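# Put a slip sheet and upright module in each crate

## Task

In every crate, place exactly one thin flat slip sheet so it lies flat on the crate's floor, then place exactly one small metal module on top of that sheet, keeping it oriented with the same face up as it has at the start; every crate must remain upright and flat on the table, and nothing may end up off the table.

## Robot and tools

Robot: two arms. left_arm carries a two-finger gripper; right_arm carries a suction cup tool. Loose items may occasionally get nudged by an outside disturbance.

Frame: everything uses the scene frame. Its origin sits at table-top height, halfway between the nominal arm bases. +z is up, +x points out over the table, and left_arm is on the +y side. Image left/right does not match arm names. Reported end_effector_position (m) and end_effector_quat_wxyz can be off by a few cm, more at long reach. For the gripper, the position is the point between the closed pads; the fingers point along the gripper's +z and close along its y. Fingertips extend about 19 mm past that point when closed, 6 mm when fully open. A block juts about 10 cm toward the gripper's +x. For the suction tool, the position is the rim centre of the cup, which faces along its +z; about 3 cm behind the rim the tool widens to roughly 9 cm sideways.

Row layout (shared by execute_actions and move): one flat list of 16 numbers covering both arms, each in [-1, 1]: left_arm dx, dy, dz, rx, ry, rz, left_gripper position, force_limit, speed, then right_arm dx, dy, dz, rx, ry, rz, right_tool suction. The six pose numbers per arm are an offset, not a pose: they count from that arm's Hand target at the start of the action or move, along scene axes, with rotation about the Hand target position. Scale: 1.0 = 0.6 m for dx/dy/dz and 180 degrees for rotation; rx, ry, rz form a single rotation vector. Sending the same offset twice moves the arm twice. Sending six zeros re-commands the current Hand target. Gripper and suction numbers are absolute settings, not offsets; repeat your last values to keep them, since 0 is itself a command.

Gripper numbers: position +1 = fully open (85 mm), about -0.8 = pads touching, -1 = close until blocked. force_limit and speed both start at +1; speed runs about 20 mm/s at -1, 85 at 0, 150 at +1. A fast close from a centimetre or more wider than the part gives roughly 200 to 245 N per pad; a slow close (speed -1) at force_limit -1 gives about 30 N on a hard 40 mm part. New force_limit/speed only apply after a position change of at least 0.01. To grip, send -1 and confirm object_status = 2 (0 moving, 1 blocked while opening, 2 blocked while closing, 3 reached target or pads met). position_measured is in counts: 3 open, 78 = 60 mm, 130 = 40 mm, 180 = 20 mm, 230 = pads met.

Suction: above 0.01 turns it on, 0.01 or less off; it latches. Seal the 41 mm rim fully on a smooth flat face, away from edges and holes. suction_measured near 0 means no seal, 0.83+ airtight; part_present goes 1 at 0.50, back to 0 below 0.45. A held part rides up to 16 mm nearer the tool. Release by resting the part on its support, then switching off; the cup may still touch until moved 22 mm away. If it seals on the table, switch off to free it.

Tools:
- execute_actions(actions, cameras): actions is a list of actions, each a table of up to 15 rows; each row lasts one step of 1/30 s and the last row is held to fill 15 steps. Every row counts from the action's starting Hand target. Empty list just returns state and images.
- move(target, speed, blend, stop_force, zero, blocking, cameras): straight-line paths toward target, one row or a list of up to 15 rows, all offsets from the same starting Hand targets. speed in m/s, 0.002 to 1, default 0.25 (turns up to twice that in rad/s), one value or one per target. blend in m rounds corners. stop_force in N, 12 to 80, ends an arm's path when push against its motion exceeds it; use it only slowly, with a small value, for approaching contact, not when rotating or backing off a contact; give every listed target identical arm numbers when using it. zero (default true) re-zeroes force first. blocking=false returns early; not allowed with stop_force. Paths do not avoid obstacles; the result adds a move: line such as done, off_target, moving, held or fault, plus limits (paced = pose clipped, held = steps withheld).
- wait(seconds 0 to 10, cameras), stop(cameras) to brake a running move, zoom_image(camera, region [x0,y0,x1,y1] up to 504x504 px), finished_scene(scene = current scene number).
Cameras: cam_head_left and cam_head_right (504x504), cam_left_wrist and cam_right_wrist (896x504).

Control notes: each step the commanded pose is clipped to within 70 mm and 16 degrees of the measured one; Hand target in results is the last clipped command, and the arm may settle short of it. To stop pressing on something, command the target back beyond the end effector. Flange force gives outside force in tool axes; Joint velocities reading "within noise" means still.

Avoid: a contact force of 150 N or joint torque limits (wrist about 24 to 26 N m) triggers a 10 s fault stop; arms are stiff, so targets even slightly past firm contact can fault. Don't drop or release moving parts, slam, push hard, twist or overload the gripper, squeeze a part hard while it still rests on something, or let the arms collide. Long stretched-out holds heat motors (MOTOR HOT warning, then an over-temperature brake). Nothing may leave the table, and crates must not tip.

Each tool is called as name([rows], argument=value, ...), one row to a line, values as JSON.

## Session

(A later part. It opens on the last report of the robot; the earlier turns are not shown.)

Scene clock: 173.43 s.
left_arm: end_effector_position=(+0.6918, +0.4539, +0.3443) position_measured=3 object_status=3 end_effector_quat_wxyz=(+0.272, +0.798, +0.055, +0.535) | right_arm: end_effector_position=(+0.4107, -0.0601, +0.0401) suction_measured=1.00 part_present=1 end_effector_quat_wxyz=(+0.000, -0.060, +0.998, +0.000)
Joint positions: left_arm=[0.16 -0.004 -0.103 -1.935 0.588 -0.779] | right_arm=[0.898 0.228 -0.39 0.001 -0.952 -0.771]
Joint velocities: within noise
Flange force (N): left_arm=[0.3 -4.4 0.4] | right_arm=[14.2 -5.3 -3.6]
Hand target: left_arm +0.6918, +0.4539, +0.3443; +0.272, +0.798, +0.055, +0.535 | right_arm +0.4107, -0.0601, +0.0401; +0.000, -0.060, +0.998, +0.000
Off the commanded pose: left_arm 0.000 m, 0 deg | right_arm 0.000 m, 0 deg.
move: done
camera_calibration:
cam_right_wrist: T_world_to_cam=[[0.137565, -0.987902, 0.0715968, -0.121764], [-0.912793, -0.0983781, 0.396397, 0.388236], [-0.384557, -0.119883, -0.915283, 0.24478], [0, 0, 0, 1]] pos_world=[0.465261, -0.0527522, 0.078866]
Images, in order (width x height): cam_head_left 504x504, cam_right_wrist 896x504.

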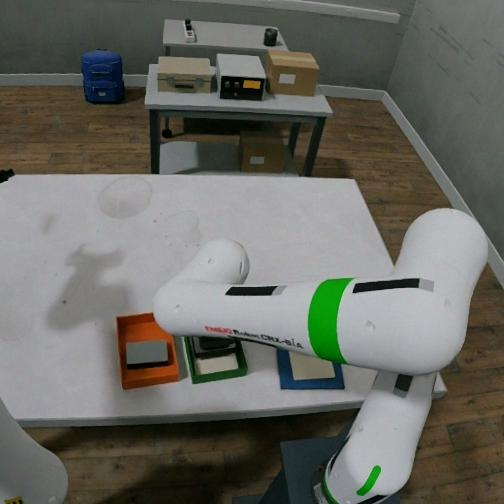

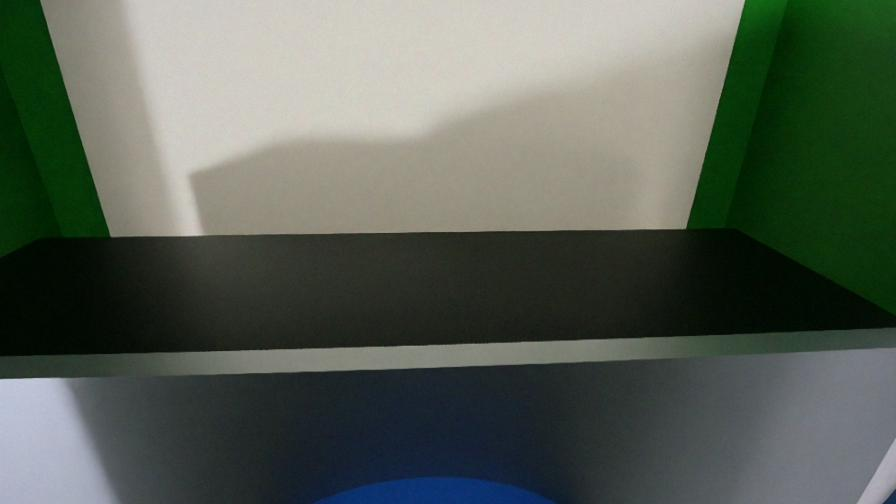

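move(target=[0,0,0,0,0,0,1,1,1,0,0,-0.08,0,0,0,1], speed=0.02, stop_force=12, cameras=["cam_right_wrist"])

move([
  [0,0,0,0,0,0,1,1,1,0,0,0,0,0,0,0],
  [0,0,0,0,0,0,1,1,1,0,0,0.06,0,0,0,0],
  [0,0,0,0,0,0,1,1,1,0.05,0.267,0.392,0,0,0,0],
], speed=[0.05,0.04,0.2], cameras=["cam_right_wrist"])

Scene clock: 183.57 s.
left_arm: end_effector_position=(+0.6918, +0.4539, +0.3443) position_measured=3 object_status=3 end_effector_quat_wxyz=(+0.272, +0.798, +0.055, +0.535) | right_arm: end_effector_position=(+0.4108, -0.0600, +0.0194) suction_measured=1.00 part_present=1 end_effector_quat_wxyz=(+0.000, -0.060, +0.998, +0.000)
Joint positions: left_arm=[0.16 -0.004 -0.103 -1.935 0.588 -0.779] | right_arm=[0.898 0.261 -0.408 0.001 -0.901 -0.771]
Joint velocities: within noise
Flange force (N): left_arm=[0.4 -4.3 0.1] | right_arm=[18.9 -6.0 -41.4]
Hand target: left_arm +0.6918, +0.4539, +0.3443; +0.272, +0.798, +0.055, +0.535 | right_arm +0.4108, -0.0600, +0.0194; +0.000, -0.060, +0.998, +0.000 (not the last commanded pose)
Off the commanded pose: left_arm 0.000 m, 0 deg | right_arm 0.027 m, 0 deg.
move: contact (right_arm)
camera_calibration:
cam_right_wrist: T_world_to_cam=[[0.137573, -0.987915, 0.0714013, -0.120175], [-0.912875, -0.0984889, 0.396181, 0.396497], [-0.384361, -0.119684, -0.915392, 0.225772], [0, 0, 0, 1]] pos_world=[0.465263, -0.0526509, 0.0581659]
Images, in order (width x height): cam_right_wrist 896x504.

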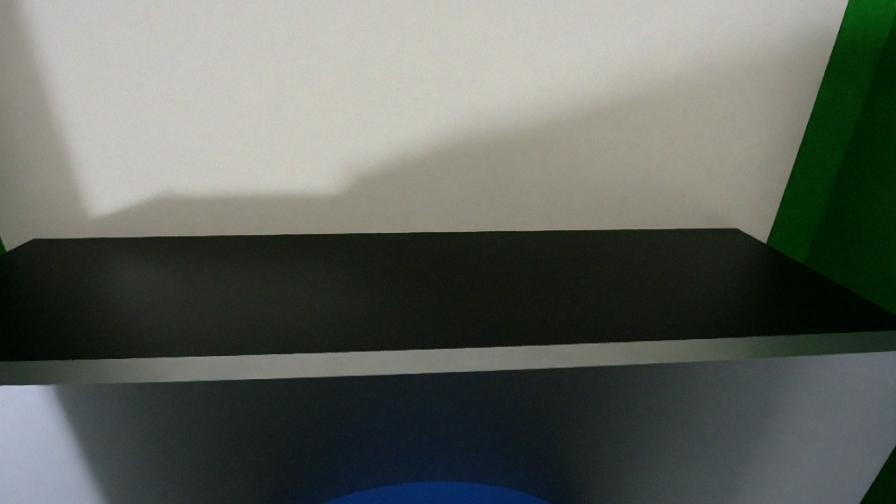

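Scene clock: 186.73 s.
left_arm: end_effector_position=(+0.6918, +0.4539, +0.3443) position_measured=3 object_status=3 end_effector_quat_wxyz=(+0.272, +0.798, +0.055, +0.535) | right_arm: end_effector_position=(+0.4407, +0.1003, +0.2546) suction_measured=0.01 part_present=0 end_effector_quat_wxyz=(+0.000, -0.060, +0.998, +0.000)
Joint positions: left_arm=[0.16 -0.004 -0.103 -1.935 0.588 -0.779] | right_arm=[1.031 0.361 0.317 0.001 -1.526 -0.904]
Joint velocities: within noise
Flange force (N): left_arm=[0.5 -3.8 -0.1] | right_arm=[13.4 -9.0 2.8]
Hand target: left_arm +0.6918, +0.4539, +0.3443; +0.272, +0.798, +0.055, +0.535 | right_arm +0.4408, +0.1002, +0.2546; +0.000, -0.060, +0.998, +0.000
Off the commanded pose: left_arm 0.000 m, 0 deg | right_arm 0.000 m, 0 deg.
move: done
camera_calibration:
cam_right_wrist: T_world_to_cam=[[0.137701, -0.987893, 0.0714516, 0.0171007], [-0.912857, -0.0985861, 0.396197, 0.346385], [-0.384356, -0.119782, -0.915381, 0.471743], [0, 0, 0, 1]] pos_world=[0.495163, 0.107549, 0.293366]
Images, in order (width x height): cam_right_wrist 896x504.

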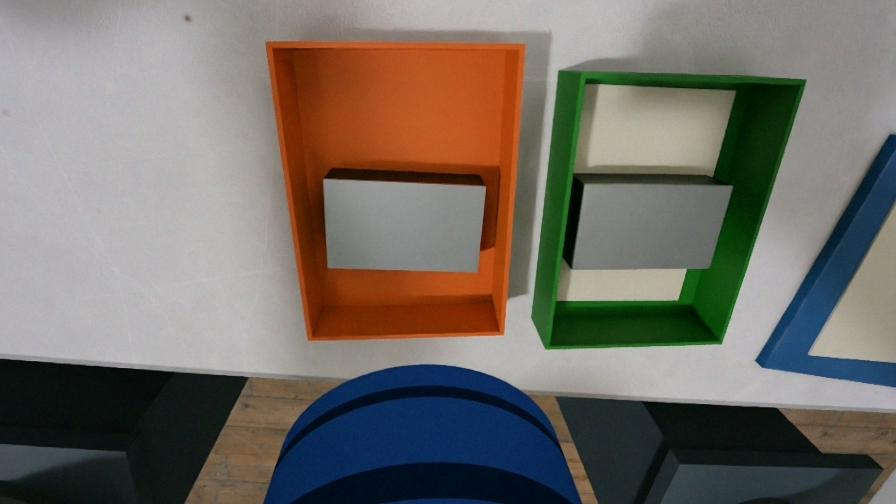

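move(target=[0,0,0,0,0,0,1,1,1,-0.0773,0.004,-0.283,0,0,-0.012,0], cameras=["cam_right_wrist"])

Scene clock: 204.00 s.
left_arm: end_effector_position=(+0.6918, +0.4539, +0.3443) position_measured=3 object_status=3 end_effector_quat_wxyz=(+0.272, +0.798, +0.055, +0.535) | right_arm: end_effector_position=(+0.3944, +0.1026, +0.0849) suction_measured=0.01 part_present=0 end_effector_quat_wxyz=(+0.000, -0.041, +0.999, +0.000)
Joint positions: left_arm=[0.16 -0.004 -0.103 -1.935 0.588 -0.779] | right_arm=[1.105 0.39 -0.054 0.001 -1.127 -1.016]
Joint velocities: within noise
Flange force (N): left_arm=[0.2 -3.9 0.3] | right_arm=[14.1 -11.3 -2.7]
Hand target: left_arm +0.6918, +0.4539, +0.3443; +0.272, +0.798, +0.055, +0.535 | right_arm +0.3944, +0.1026, +0.0848; +0.000, -0.041, +0.999, +0.000
Off the commanded pose: left_arm 0.000 m, 0 deg | right_arm 0.000 m, 0 deg.
move: done
camera_calibration:
cam_right_wrist: T_world_to_cam=[[0.100198, -0.992407, 0.07133, 0.053234], [-0.915951, -0.064005, 0.396153, 0.369338], [-0.38858, -0.105029, -0.915409, 0.299077], [0, 0, 0, 1]] pos_world=[0.449177, 0.107881, 0.123666]
Images, in order (width x height): cam_right_wrist 896x504.

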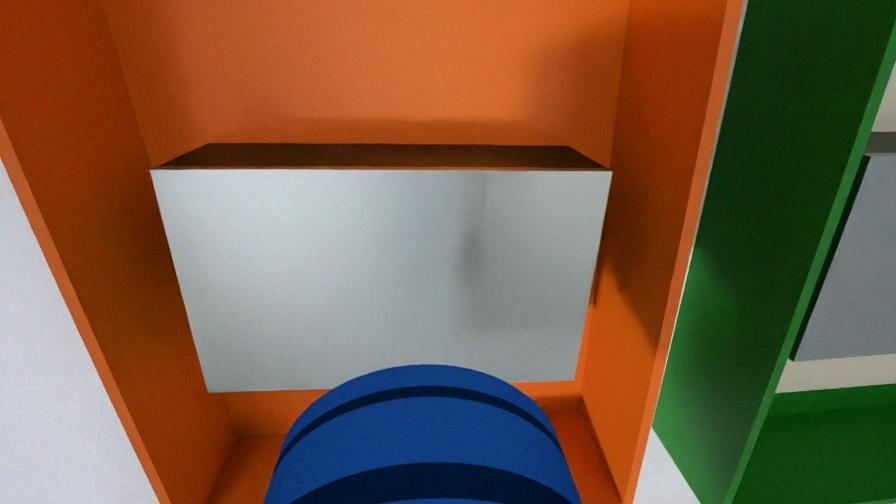

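move(target=[0,0,0,0,0,0,1,1,1,0.0033,0.0135,-0.13,0,0,0,1], speed=0.02, stop_force=12, cameras=["cam_right_wrist"])

move([
  [0,0,0,0,0,0,1,1,1,0,0,0.05,0,0,0,1],
  [0,0,0,0,0,0,1,1,1,0,0,0.16,0,0,0,1],
  [0,0,0,0,0,0,1,1,1,0.35,0.0,0.16,0,0,0,1],
  [0,0,0,0,0,0,1,1,1,0.35,0.0,0.03,0,0,0,1],
], speed=[0.06,0.15,0.2,0.1], blend=[0,0.03,0.03,0], cameras=["cam_head_left","cam_right_wrist"])

move(target=[0,0,0,0,0,0,1,1,1,0,0,-0.08,0,0,0,1], speed=0.02, stop_force=12, cameras=["cam_right_wrist"])

move([
  [0,0,0,0,0,0,1,1,1,0,0,0,0,0,0,0],
  [0,0,0,0,0,0,1,1,1,0,0,0.05,0,0,0,0],
  [0,0,0,0,0,0,1,1,1,-0.27,0.0,0.4,0,0,0.012,0],
], speed=[0.05,0.04,0.2], cameras=["cam_right_wrist"])

zoom_image(camera="cam_right_wrist", region=[220, 0, 610, 390])

move(target=[0,0,0,0,0,0,1,1,1,0.0,-0.717,0,0,0,-0.05,0], cameras=["cam_right_wrist"])

zoom_image(camera="cam_right_wrist", region=[280, 50, 600, 370])

Scene clock: 230.90 s.
left_arm: end_effector_position=(+0.6918, +0.4539, +0.3443) position_measured=3 object_status=3 end_effector_quat_wxyz=(+0.272, +0.798, +0.055, +0.535) | right_arm: end_effector_position=(+0.3961, +0.1097, +0.0178) suction_measured=1.00 part_present=1 end_effector_quat_wxyz=(+0.000, -0.041, +0.999, +0.000)
Joint positions: left_arm=[0.16 -0.004 -0.103 -1.935 0.588 -0.779] | right_arm=[1.108 0.484 -0.095 0.001 -0.991 -1.02]
Joint velocities: within noise
Flange force (N): left_arm=[0.6 -4.1 0.5] | right_arm=[18.2 -12.5 -36.7]
Hand target: left_arm +0.6918, +0.4539, +0.3443; +0.272, +0.798, +0.055, +0.535 | right_arm +0.3961, +0.1096, +0.0178; +0.000, -0.041, +0.999, +0.000 (not the last commanded pose)
Off the commanded pose: left_arm 0.000 m, 0 deg | right_arm 0.011 m, 0 deg.
move: contact (right_arm)
camera_calibration:
cam_right_wrist: T_world_to_cam=[[0.100282, -0.992402, 0.071293, 0.0647605], [-0.915942, -0.0640963, 0.39616, 0.397931], [-0.38858, -0.105028, -0.91541, 0.239048], [0, 0, 0, 1]] pos_world=[0.450877, 0.114881, 0.0565659]
Images, in order (width x height): cam_right_wrist 896x504.

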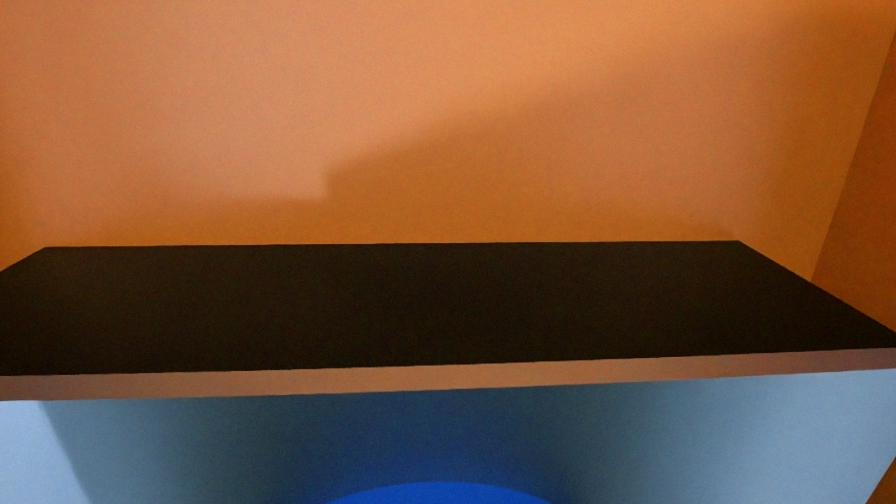

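Scene clock: 234.03 s.
left_arm: end_effector_position=(+0.6918, +0.4539, +0.3443) position_measured=3 object_status=3 end_effector_quat_wxyz=(+0.272, +0.798, +0.055, +0.535) | right_arm: end_effector_position=(+0.6061, +0.1097, +0.0358) suction_measured=1.00 part_present=1 end_effector_quat_wxyz=(+0.000, -0.041, +0.999, +0.000)
Joint positions: left_arm=[0.16 -0.004 -0.103 -1.935 0.588 -0.779] | right_arm=[0.833 0.818 0.5 0 -1.252 -0.744]
Joint velocities: within noise
Flange force (N): left_arm=[0.2 -4.8 0.1] | right_arm=[19.9 -10.6 -1.6]
Hand target: left_arm +0.6918, +0.4539, +0.3443; +0.272, +0.798, +0.055, +0.535 | right_arm +0.6061, +0.1096, +0.0358; +0.000, -0.041, +0.999, +0.000
Off the commanded pose: left_arm 0.000 m, 0 deg | right_arm 0.000 m, 0 deg.
move: done
camera_calibration:
cam_right_wrist: T_world_to_cam=[[0.10025, -0.992412, 0.0711995, 0.0424481], [-0.915943, -0.0641035, 0.396155, 0.58315], [-0.388584, -0.104929, -0.915419, 0.33712], [0, 0, 0, 1]] pos_world=[0.660877, 0.114882, 0.0745659]
Images, in order (width x height): cam_head_left 504x504, cam_right_wrist 896x504.

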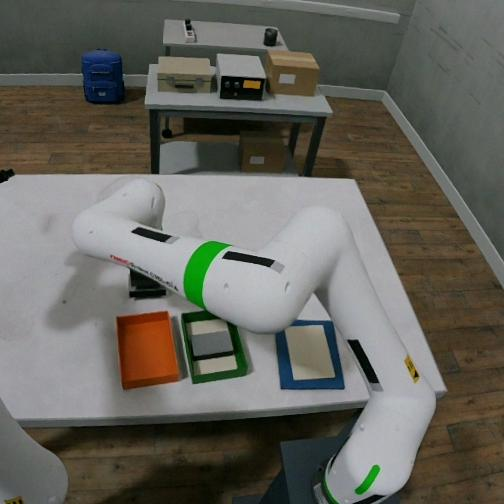

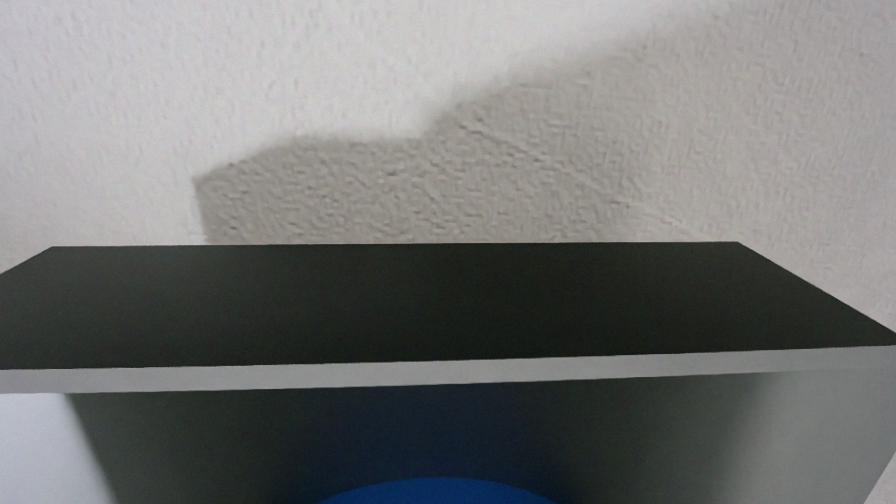

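Scene clock: 235.67 s.
left_arm: end_effector_position=(+0.6918, +0.4539, +0.3443) position_measured=3 object_status=3 end_effector_quat_wxyz=(+0.272, +0.798, +0.055, +0.535) | right_arm: end_effector_position=(+0.6062, +0.1097, +0.0152) suction_measured=1.00 part_present=1 end_effector_quat_wxyz=(+0.001, -0.041, +0.999, +0.000)
Joint positions: left_arm=[0.16 -0.004 -0.103 -1.935 0.588 -0.779] | right_arm=[0.833 0.837 0.482 0 -1.214 -0.744]
Joint velocities: within noise
Flange force (N): left_arm=[0.4 -4.3 0.3] | right_arm=[23.8 -9.3 -32.5]
Hand target: left_arm +0.6918, +0.4539, +0.3443; +0.272, +0.798, +0.055, +0.535 | right_arm +0.6062, +0.1097, +0.0152; +0.001, -0.041, +0.999, +0.000 (not the last commanded pose)
Off the commanded pose: left_arm 0.000 m, 0 deg | right_arm 0.027 m, 0 deg.
move: contact (right_arm)
camera_calibration:
cam_right_wrist: T_world_to_cam=[[0.100238, -0.992427, 0.0710028, 0.0440351], [-0.916028, -0.0641943, 0.395944, 0.591397], [-0.388387, -0.104729, -0.915526, 0.318126], [0, 0, 0, 1]] pos_world=[0.660878, 0.114983, 0.0539658]
Images, in order (width x height): cam_right_wrist 896x504.

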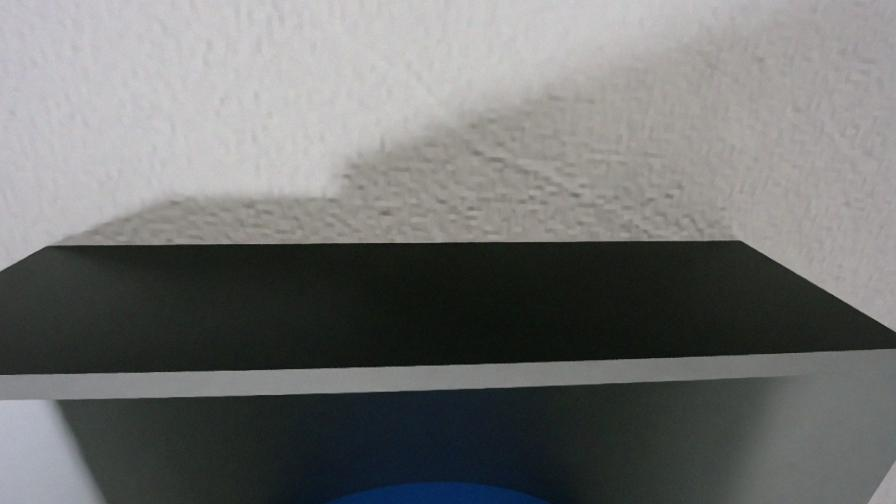

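Scene clock: 238.63 s.
left_arm: end_effector_position=(+0.6918, +0.4539, +0.3443) position_measured=3 object_status=3 end_effector_quat_wxyz=(+0.272, +0.798, +0.055, +0.535) | right_arm: end_effector_position=(+0.4442, +0.1097, +0.2551) suction_measured=0.01 part_present=0 end_effector_quat_wxyz=(+0.001, -0.060, +0.998, +0.000)
Joint positions: left_arm=[0.16 -0.004 -0.103 -1.935 0.588 -0.779] | right_arm=[1.034 0.385 0.35 0 -1.535 -0.908]
Joint velocities: within noise
Flange force (N): left_arm=[0.4 -4.4 0.7] | right_arm=[15.3 -9.9 3.5]
Hand target: left_arm +0.6918, +0.4539, +0.3443; +0.272, +0.798, +0.055, +0.535 | right_arm +0.4442, +0.1097, +0.2552; +0.001, -0.060, +0.998, +0.000
Off the commanded pose: left_arm 0.000 m, 0 deg | right_arm 0.000 m, 0 deg.
move: done
camera_calibration:
cam_right_wrist: T_world_to_cam=[[0.137524, -0.987943, 0.0711083, 0.0260665], [-0.912927, -0.0985762, 0.396039, 0.35039], [-0.384254, -0.119381, -0.915476, 0.474603], [0, 0, 0, 1]] pos_world=[0.498664, 0.116951, 0.293866]
Images, in order (width x height): cam_right_wrist 896x504.

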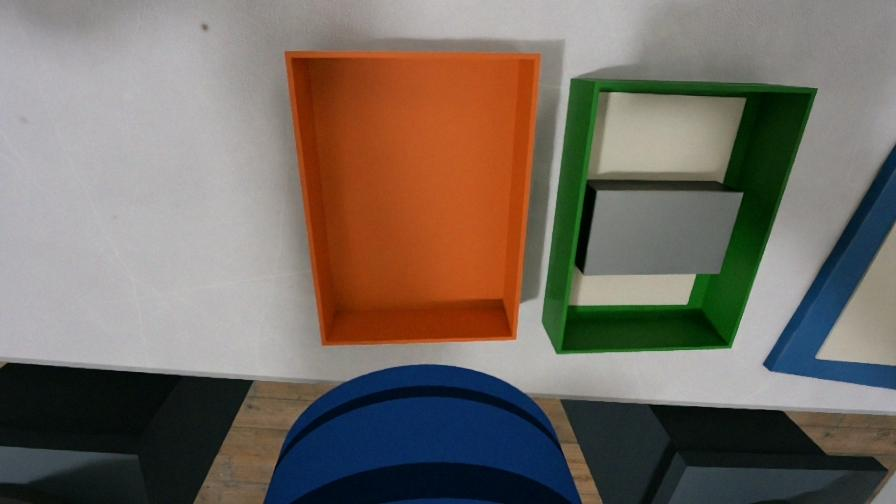

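Scaled by 1.292.

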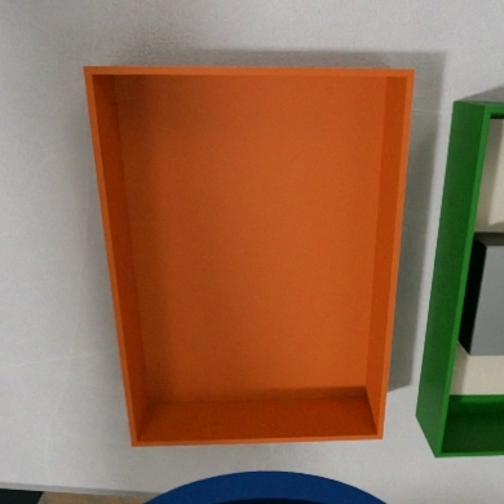

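Scene clock: 240.80 s.
left_arm: end_effector_position=(+0.6918, +0.4539, +0.3443) position_measured=3 object_status=3 end_effector_quat_wxyz=(+0.272, +0.798, +0.055, +0.535) | right_arm: end_effector_position=(+0.4442, -0.3205, +0.2552) suction_measured=0.01 part_present=0 end_effector_quat_wxyz=(+0.001, +0.018, +1.000, +0.000)
Joint positions: left_arm=[0.16 -0.004 -0.103 -1.935 0.588 -0.779] | right_arm=[0.333 -0.088 -0.188 0 -1.469 -0.363]
Joint velocities: within noise
Flange force (N): left_arm=[0.4 -4.2 0.3] | right_arm=[12.4 2.3 2.9]
Hand target: left_arm +0.6918, +0.4539, +0.3443; +0.272, +0.798, +0.055, +0.535 | right_arm +0.4442, -0.3205, +0.2552; +0.001, +0.018, +1.000, +0.000
Off the commanded pose: left_arm 0.000 m, 0 deg | right_arm 0.000 m, 0 deg.
move: done
camera_calibration:
cam_right_wrist: T_world_to_cam=[[-0.0186865, -0.997296, 0.0710792, -0.33252], [-0.917122, 0.0454088, 0.396011, 0.355962], [-0.398168, -0.0577882, -0.91549, 0.449263], [0, 0, 0, 1]] pos_world=[0.499129, -0.321822, 0.293966]
Images, in order (width x height): cam_right_wrist 896x504.

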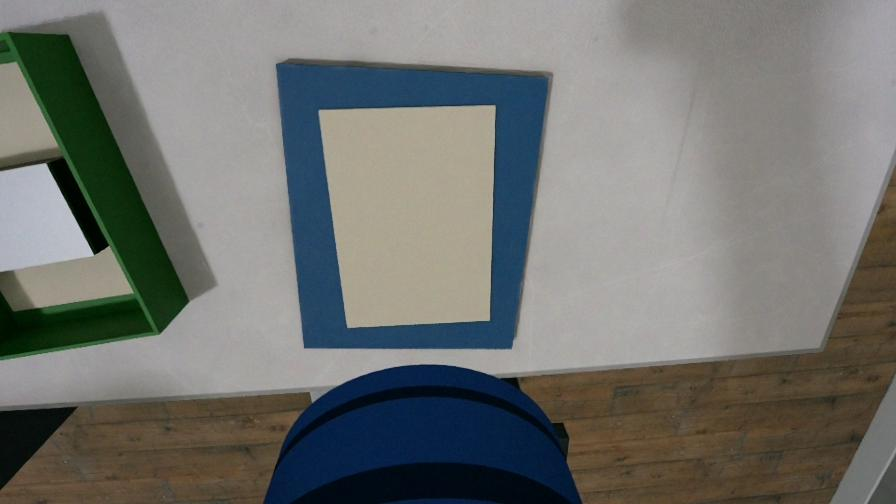

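Scaled by 1.575.

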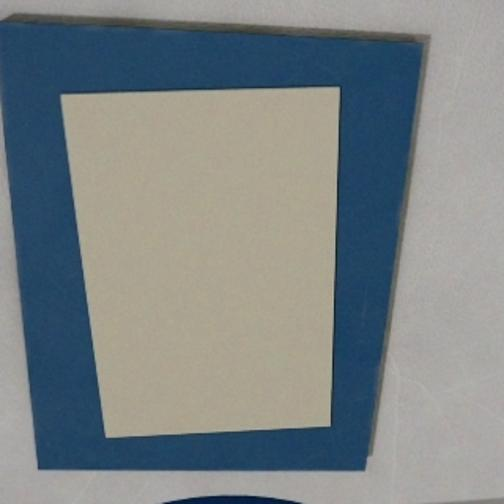

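move(target=[0,0,0,0,0,0,1,1,1,-0.1397,0.0065,-0.35,0,0,0.0115,0], cameras=["cam_right_wrist"])

move(target=[0,0,0,0,0,0,1,1,1,0,0,-0.13,0,0,0,1], speed=0.02, stop_force=12, cameras=[])

move([
  [0,0,0,0,0,0,1,1,1,0,0,0.04,0,0,0,1],
  [0,0,0,0,0,0,1,1,1,0,0,0.3,0,0,0,1],
], speed=[0.03,0.12], cameras=["cam_right_wrist","cam_head_left","cam_head_right"])

move([
  [0,0,0,0,0,0,1,1,1,0.0315,0.6947,0,0,0,0.0422,1],
  [0,0,0,0,0,0,1,1,1,0.0315,0.6947,-0.205,0,0,0.0422,1],
], speed=[0.2,0.1])

zoom_image(camera="cam_head_left", region=[100, 280, 280, 410])

Scene clock: 276.73 s.
left_arm: end_effector_position=(+0.6918, +0.4539, +0.3443) position_measured=3 object_status=3 end_effector_quat_wxyz=(+0.272, +0.798, +0.055, +0.535) | right_arm: end_effector_position=(+0.3604, -0.3166, +0.0452) suction_measured=0.01 part_present=0 end_effector_quat_wxyz=(+0.001, +0.000, +1.000, +0.000)
Joint positions: left_arm=[0.16 -0.004 -0.103 -1.935 0.588 -0.779] | right_arm=[0.432 -0.112 -0.739 0 -0.943 -0.426]
Joint velocities: within noise
Flange force (N): left_arm=[0.5 -4.2 0.4] | right_arm=[14.4 2.6 -2.0]
Hand target: left_arm +0.6918, +0.4539, +0.3443; +0.272, +0.798, +0.055, +0.535 | right_arm +0.3603, -0.3166, +0.0452; +0.001, +0.000, +1.000, +0.000
Off the commanded pose: left_arm 0.000 m, 0 deg | right_arm 0.000 m, 0 deg.
move: done
camera_calibration:
cam_right_wrist: T_world_to_cam=[[0.0173537, -0.997325, 0.0709984, -0.328274], [-0.918196, 0.0122095, 0.395938, 0.351951], [-0.395746, -0.0720614, -0.915528, 0.218464], [0, 0, 0, 1]] pos_world=[0.415313, -0.31595, 0.0839658]
Images, in order (width x height): cam_right_wrist 896x504.

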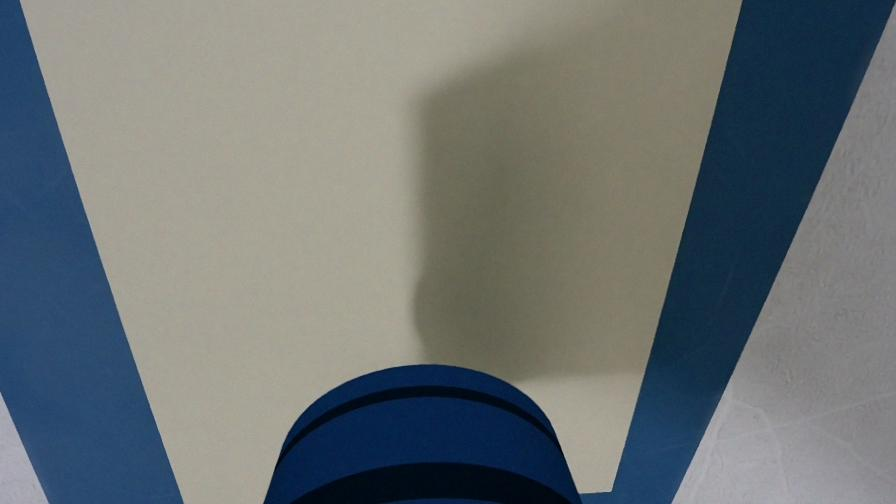

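Scene clock: 279.83 s.
left_arm: end_effector_position=(+0.6918, +0.4539, +0.3443) position_measured=3 object_status=3 end_effector_quat_wxyz=(+0.272, +0.798, +0.055, +0.535) | right_arm: end_effector_position=(+0.3604, -0.3166, -0.0046) suction_measured=1.00 part_present=1 end_effector_quat_wxyz=(+0.001, +0.000, +1.000, +0.000)
Joint positions: left_arm=[0.16 -0.004 -0.103 -1.935 0.588 -0.779] | right_arm=[0.432 -0.003 -0.79 0 -0.782 -0.426]
Joint velocities: within noise
Flange force (N): left_arm=[0.5 -4.5 0.4] | right_arm=[20.6 4.5 -41.7]
Hand target: left_arm +0.6918, +0.4539, +0.3443; +0.272, +0.798, +0.055, +0.535 | right_arm +0.3604, -0.3166, -0.0046; +0.001, +0.000, +1.000, +0.000 (not the last commanded pose)
Off the commanded pose: left_arm 0.000 m, 0 deg | right_arm 0.028 m, 0 deg.
move: contact (right_arm)
No camera images: "cameras" was empty.

Scene clock: 282.27 s.
left_arm: end_effector_position=(+0.6918, +0.4539, +0.3443) position_measured=3 object_status=3 end_effector_quat_wxyz=(+0.272, +0.798, +0.055, +0.535) | right_arm: end_effector_position=(+0.3604, -0.3166, +0.1754) suction_measured=1.00 part_present=1 end_effector_quat_wxyz=(+0.001, +0.000, +1.000, +0.000)
Joint positions: left_arm=[0.16 -0.004 -0.103 -1.935 0.588 -0.779] | right_arm=[0.432 -0.281 -0.536 0 -1.314 -0.426]
Joint velocities: within noise
Flange force (N): left_arm=[0.4 -4.5 0.3] | right_arm=[12.2 2.9 2.0]
Hand target: left_arm +0.6918, +0.4539, +0.3443; +0.272, +0.798, +0.055, +0.535 | right_arm +0.3604, -0.3166, +0.1754; +0.001, +0.000, +1.000, +0.000
Off the commanded pose: left_arm 0.000 m, 0 deg | right_arm 0.000 m, 0 deg.
move: done
camera_calibration:
cam_right_wrist: T_world_to_cam=[[0.0173025, -0.997317, 0.0711295, -0.337524], [-0.918198, 0.0123082, 0.39593, 0.300525], [-0.395743, -0.0721616, -0.915522, 0.337671], [0, 0, 0, 1]] pos_world=[0.415413, -0.315951, 0.214166]
Images, in order (width x height): cam_head_left 504x504, cam_head_right 504x504, cam_right_wrist 896x504.

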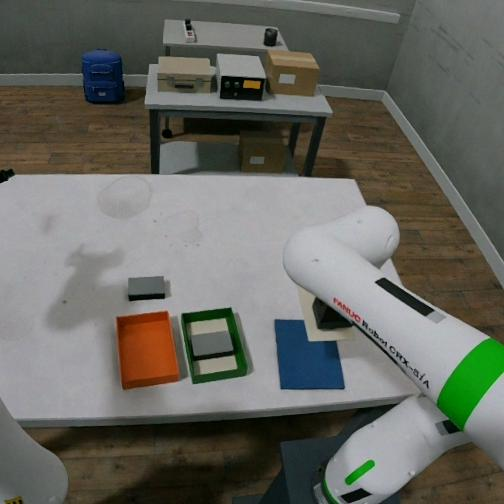

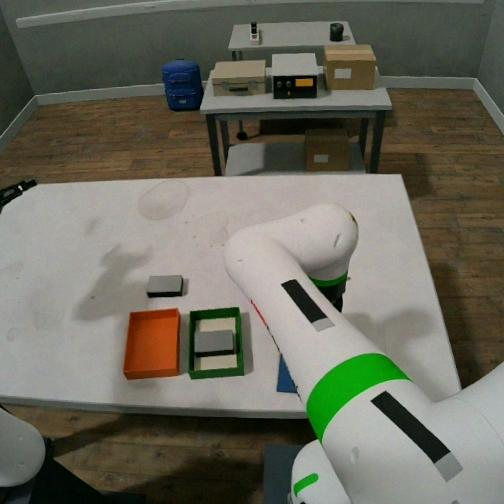

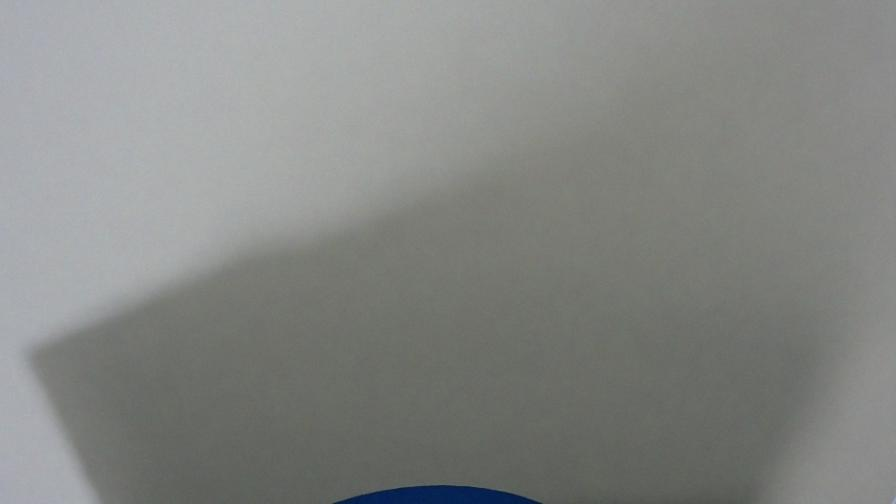

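Scene clock: 286.00 s.
left_arm: end_effector_position=(+0.6918, +0.4539, +0.3443) position_measured=3 object_status=3 end_effector_quat_wxyz=(+0.272, +0.798, +0.055, +0.535) | right_arm: end_effector_position=(+0.3793, +0.1003, +0.0524) suction_measured=1.00 part_present=1 end_effector_quat_wxyz=(+0.001, -0.066, +0.998, +0.000)
Joint positions: left_arm=[0.16 -0.004 -0.103 -1.935 0.588 -0.779] | right_arm=[1.129 0.401 -0.124 0.001 -1.045 -0.99]
Joint velocities: within noise
Flange force (N): left_arm=[0.4 -4.5 0.4] | right_arm=[12.8 -9.4 -3.8]
Hand target: left_arm +0.6918, +0.4539, +0.3443; +0.272, +0.798, +0.055, +0.535 | right_arm +0.3793, +0.1003, +0.0524; +0.001, -0.066, +0.998, +0.000
Off the commanded pose: left_arm 0.000 m, 0 deg | right_arm 0.000 m, 0 deg.
move: done
camera_calibration:
cam_left_wrist: T_world_to_cam=[[-0.0557318, -0.838056, 0.54273, 0.258101], [-0.662521, -0.375625, -0.648053, 0.875708], [0.746967, -0.395687, -0.534295, -0.024209], [0, 0, 0, 1]] pos_world=[0.612642, 0.535661, 0.414491]
cam_right_wrist: T_world_to_cam=[[0.149008, -0.986294, 0.0708521, 0.0355825], [-0.911709, -0.10929, 0.396033, 0.371085], [-0.382862, -0.123609, -0.915499, 0.262861], [0, 0, 0, 1]] pos_world=[0.433659, 0.108143, 0.091166]

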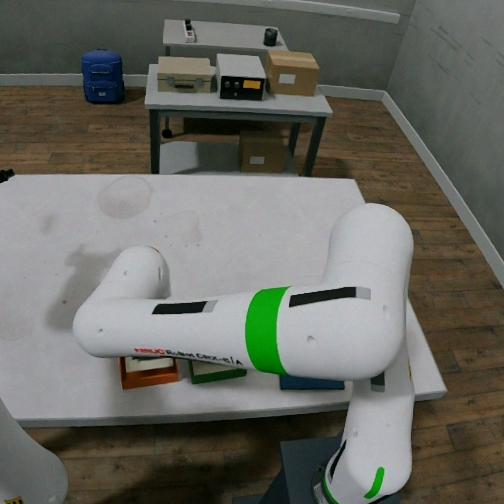

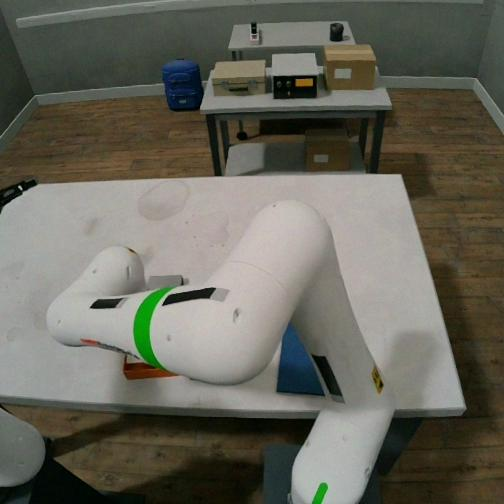

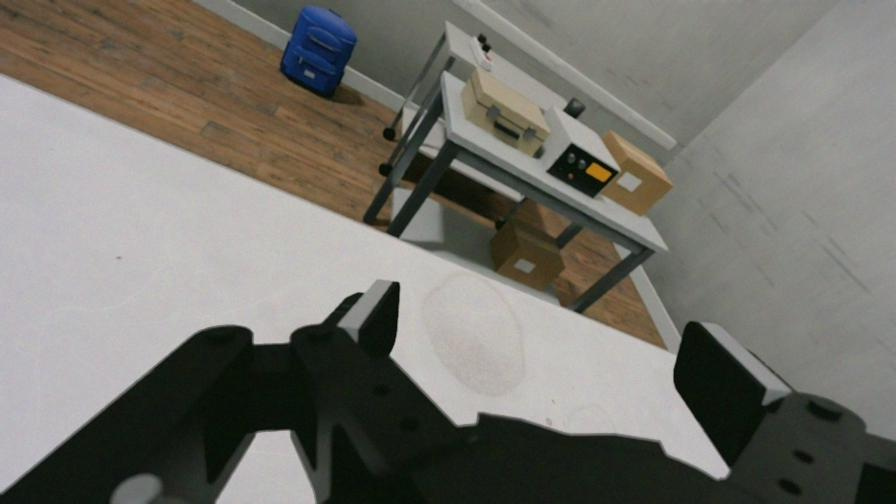

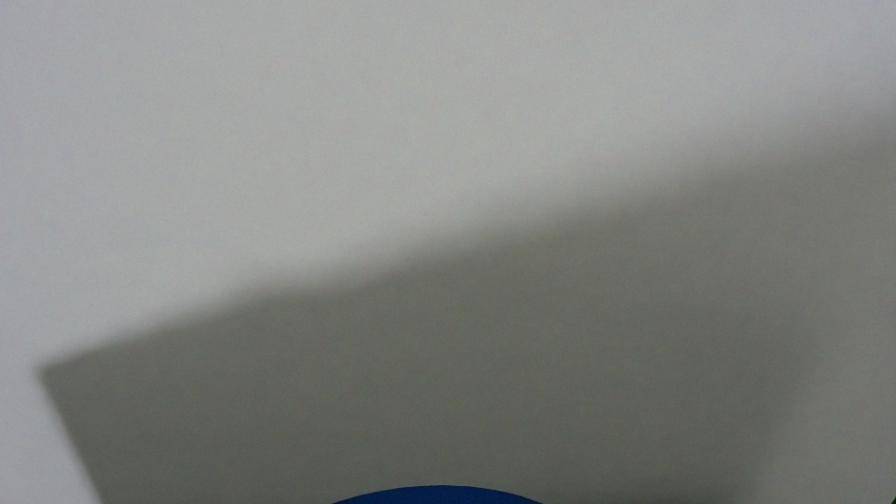

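Scaled by 2.800.

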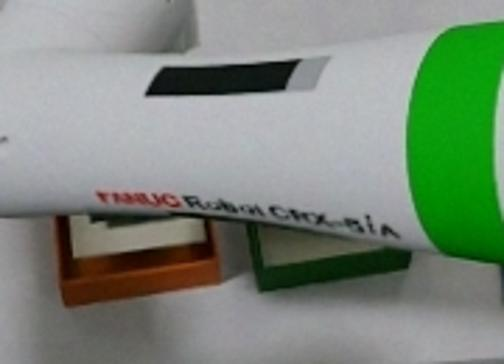

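move(target=[0,0,0,0,0,0,1,1,1,0,0,-0.11,0,0,0,1], speed=0.02, stop_force=12, cameras=[])

move([
  [0,0,0,0,0,0,1,1,1,0,0,0,0,0,0,0],
  [0,0,0,0,0,0,1,1,1,0,0,0.05,0,0,0,0],
  [0,0,0,0,0,0,1,1,1,0.133,0.02,0.444,0,0,0,0],
], speed=[0.05,0.03,0.2], cameras=["cam_right_wrist"])

move(target=[0,0,0,0,0,0,1,1,1,0.245,-0.004,-0.29,0,0,-0.016,0], cameras=["cam_right_wrist"])

Scene clock: 304.63 s.
left_arm: end_effector_position=(+0.6918, +0.4539, +0.3443) position_measured=3 object_status=3 end_effector_quat_wxyz=(+0.272, +0.798, +0.055, +0.535) | right_arm: end_effector_position=(+0.3793, +0.1004, -0.0112) suction_measured=1.00 part_present=1 end_effector_quat_wxyz=(+0.001, -0.066, +0.998, +0.001)
Joint positions: left_arm=[0.16 -0.004 -0.103 -1.935 0.588 -0.779] | right_arm=[1.129 0.488 -0.171 0.001 -0.91 -0.991]
Joint velocities: within noise
Flange force (N): left_arm=[0.6 -4.4 0.7] | right_arm=[14.6 -9.1 -30.5]
Hand target: left_arm +0.6918, +0.4539, +0.3443; +0.272, +0.798, +0.055, +0.535 | right_arm +0.3793, +0.1003, -0.0112; +0.001, -0.066, +0.998, +0.001 (not the last commanded pose)
Off the commanded pose: left_arm 0.000 m, 0 deg | right_arm 0.002 m, 0 deg.
move: contact (right_arm)
No camera images: "cameras" was empty.

Scene clock: 307.83 s.
left_arm: end_effector_position=(+0.6918, +0.4539, +0.3443) position_measured=3 object_status=3 end_effector_quat_wxyz=(+0.272, +0.798, +0.055, +0.535) | right_arm: end_effector_position=(+0.4591, +0.1123, +0.2552) suction_measured=0.01 part_present=0 end_effector_quat_wxyz=(+0.001, -0.066, +0.998, +0.000)
Joint positions: left_arm=[0.16 -0.004 -0.103 -1.935 0.588 -0.779] | right_arm=[1.015 0.418 0.395 0 -1.547 -0.877]
Joint velocities: within noise
Flange force (N): left_arm=[0.5 -4.3 0.1] | right_arm=[15.8 -10.1 3.9]
Hand target: left_arm +0.6918, +0.4539, +0.3443; +0.272, +0.798, +0.055, +0.535 | right_arm +0.4591, +0.1123, +0.2552; +0.001, -0.066, +0.998, +0.001
Off the commanded pose: left_arm 0.000 m, 0 deg | right_arm 0.000 m, 0 deg.
move: done
camera_calibration:
cam_right_wrist: T_world_to_cam=[[0.148966, -0.986305, 0.0707887, 0.0212844], [-0.9118, -0.109304, 0.395819, 0.365051], [-0.382661, -0.123509, -0.915596, 0.480525], [0, 0, 0, 1]] pos_world=[0.513561, 0.120243, 0.293966]
Images, in order (width x height): cam_right_wrist 896x504.

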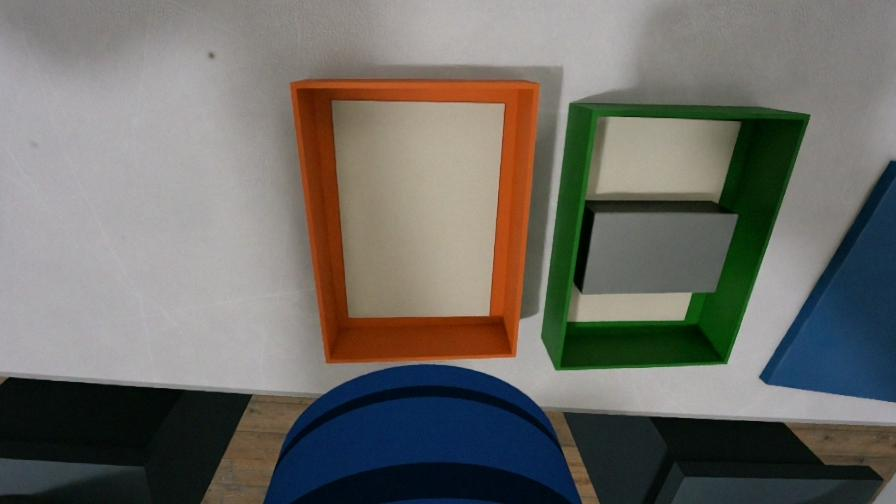

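Scene clock: 309.20 s.
left_arm: end_effector_position=(+0.6918, +0.4539, +0.3443) position_measured=3 object_status=3 end_effector_quat_wxyz=(+0.272, +0.798, +0.055, +0.535) | right_arm: end_effector_position=(+0.6062, +0.1099, +0.0813) suction_measured=0.01 part_present=0 end_effector_quat_wxyz=(+0.001, -0.041, +0.999, +0.000)
Joint positions: left_arm=[0.16 -0.004 -0.103 -1.935 0.588 -0.779] | right_arm=[0.834 0.783 0.55 0 -1.336 -0.745]
Joint velocities: within noise
Flange force (N): left_arm=[0.3 -4.1 0.6] | right_arm=[20.4 -11.8 -0.2]
Hand target: left_arm +0.6918, +0.4539, +0.3443; +0.272, +0.798, +0.055, +0.535 | right_arm +0.6061, +0.1099, +0.0812; +0.001, -0.041, +0.999, +0.001
Off the commanded pose: left_arm 0.000 m, 0 deg | right_arm 0.000 m, 0 deg.
move: done
camera_calibration:
cam_right_wrist: T_world_to_cam=[[0.0992429, -0.992541, 0.0708004, 0.0401385], [-0.916229, -0.0633927, 0.395609, 0.565314], [-0.38817, -0.104131, -0.915686, 0.37846], [0, 0, 0, 1]] pos_world=[0.66088, 0.115085, 0.120066]
Images, in order (width x height): cam_right_wrist 896x504.

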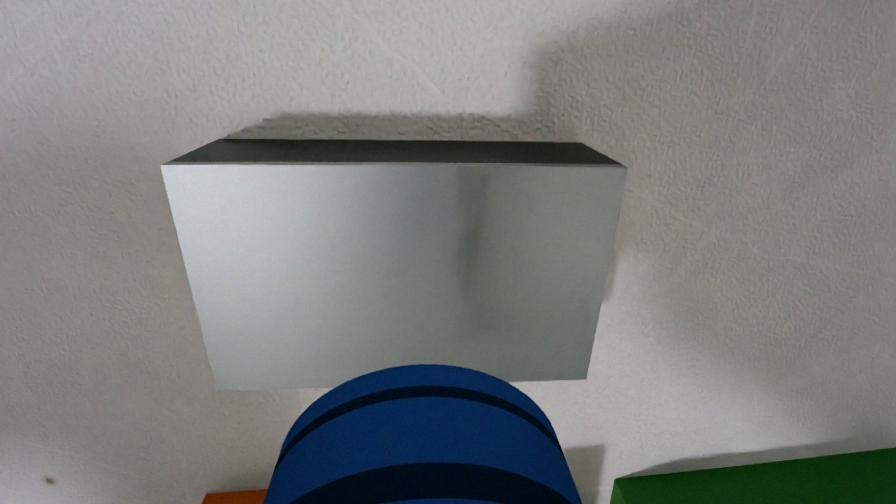

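move(target=[0,0,0,0,0,0,1,1,1,0,0,-0.13,0,0,0,1], speed=0.02, stop_force=12, cameras=[])

move([
  [0,0,0,0,0,0,1,1,1,0,0,0.05,0,0,0,1],
  [0,0,0,0,0,0,1,1,1,0,0,0.16,0,0,0,1],
  [0,0,0,0,0,0,1,1,1,-0.3387,-0.0058,0.16,0,0,0.019,1],
  [0,0,0,0,0,0,1,1,1,-0.3387,-0.0058,0.042,0,0,0.019,1],
], speed=[0.06,0.15,0.2,0.08], blend=[0,0.03,0.02,0], cameras=["cam_head_left","cam_right_wrist"])

Scene clock: 327.67 s.
left_arm: end_effector_position=(+0.6918, +0.4539, +0.3443) position_measured=3 object_status=3 end_effector_quat_wxyz=(+0.272, +0.798, +0.055, +0.535) | right_arm: end_effector_position=(+0.6062, +0.1100, +0.0151) suction_measured=1.00 part_present=1 end_effector_quat_wxyz=(+0.001, -0.041, +0.999, +0.001)
Joint positions: left_arm=[0.16 -0.004 -0.103 -1.935 0.588 -0.779] | right_arm=[0.833 0.837 0.482 0 -1.214 -0.745]
Joint velocities: within noise
Flange force (N): left_arm=[0.7 -3.8 0.2] | right_arm=[25.0 -10.1 -35.4]
Hand target: left_arm +0.6918, +0.4539, +0.3443; +0.272, +0.798, +0.055, +0.535 | right_arm +0.6062, +0.1100, +0.0151; +0.001, -0.041, +0.999, +0.001 (not the last commanded pose)
Off the commanded pose: left_arm 0.000 m, 0 deg | right_arm 0.012 m, 0 deg.
move: contact (right_arm)
No camera images: "cameras" was empty.

Scene clock: 330.87 s.
left_arm: end_effector_position=(+0.6918, +0.4539, +0.3443) position_measured=3 object_status=3 end_effector_quat_wxyz=(+0.272, +0.798, +0.055, +0.535) | right_arm: end_effector_position=(+0.4030, +0.1066, +0.0403) suction_measured=1.00 part_present=1 end_effector_quat_wxyz=(+0.001, -0.071, +0.998, +0.001)
Joint positions: left_arm=[0.16 -0.004 -0.103 -1.935 0.588 -0.779] | right_arm=[1.095 0.459 -0.071 0.001 -1.039 -0.947]
Joint velocities: within noise
Flange force (N): left_arm=[0.4 -4.2 0.5] | right_arm=[13.3 -8.8 -2.8]
Hand target: left_arm +0.6918, +0.4539, +0.3443; +0.272, +0.798, +0.055, +0.535 | right_arm +0.4030, +0.1065, +0.0403; +0.001, -0.071, +0.998, +0.001
Off the commanded pose: left_arm 0.000 m, 0 deg | right_arm 0.000 m, 0 deg.
move: done
camera_calibration:
cam_right_wrist: T_world_to_cam=[[0.1583, -0.984877, 0.0704218, 0.0352475], [-0.910858, -0.118127, 0.395454, 0.398809], [-0.381154, -0.126745, -0.915782, 0.261261], [0, 0, 0, 1]] pos_world=[0.45726, 0.114938, 0.0790657]
Images, in order (width x height): cam_head_left 504x504, cam_right_wrist 896x504.

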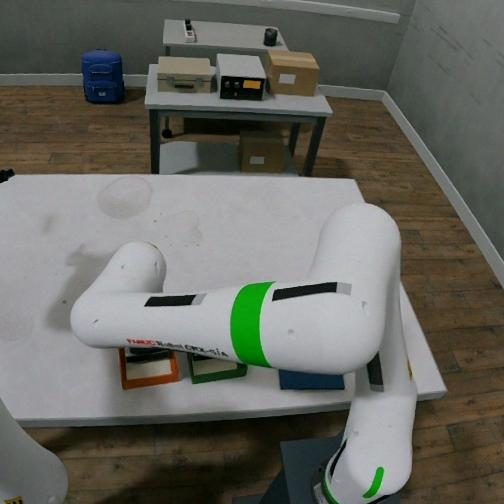

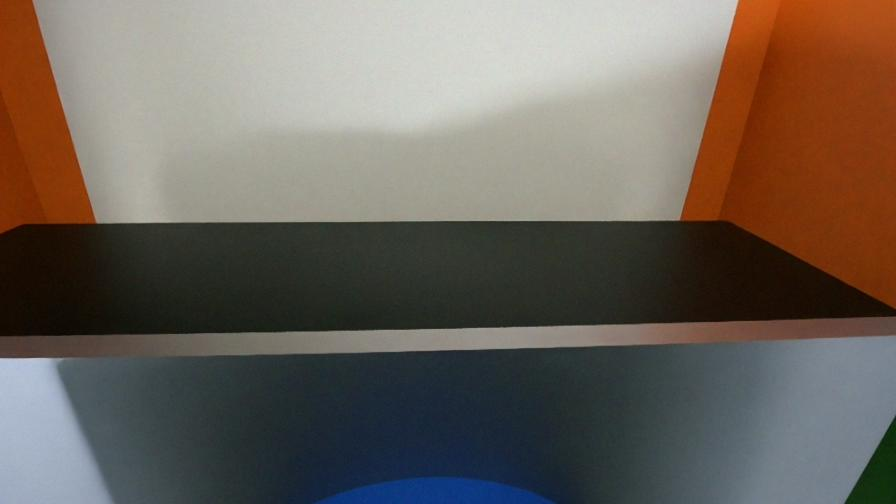

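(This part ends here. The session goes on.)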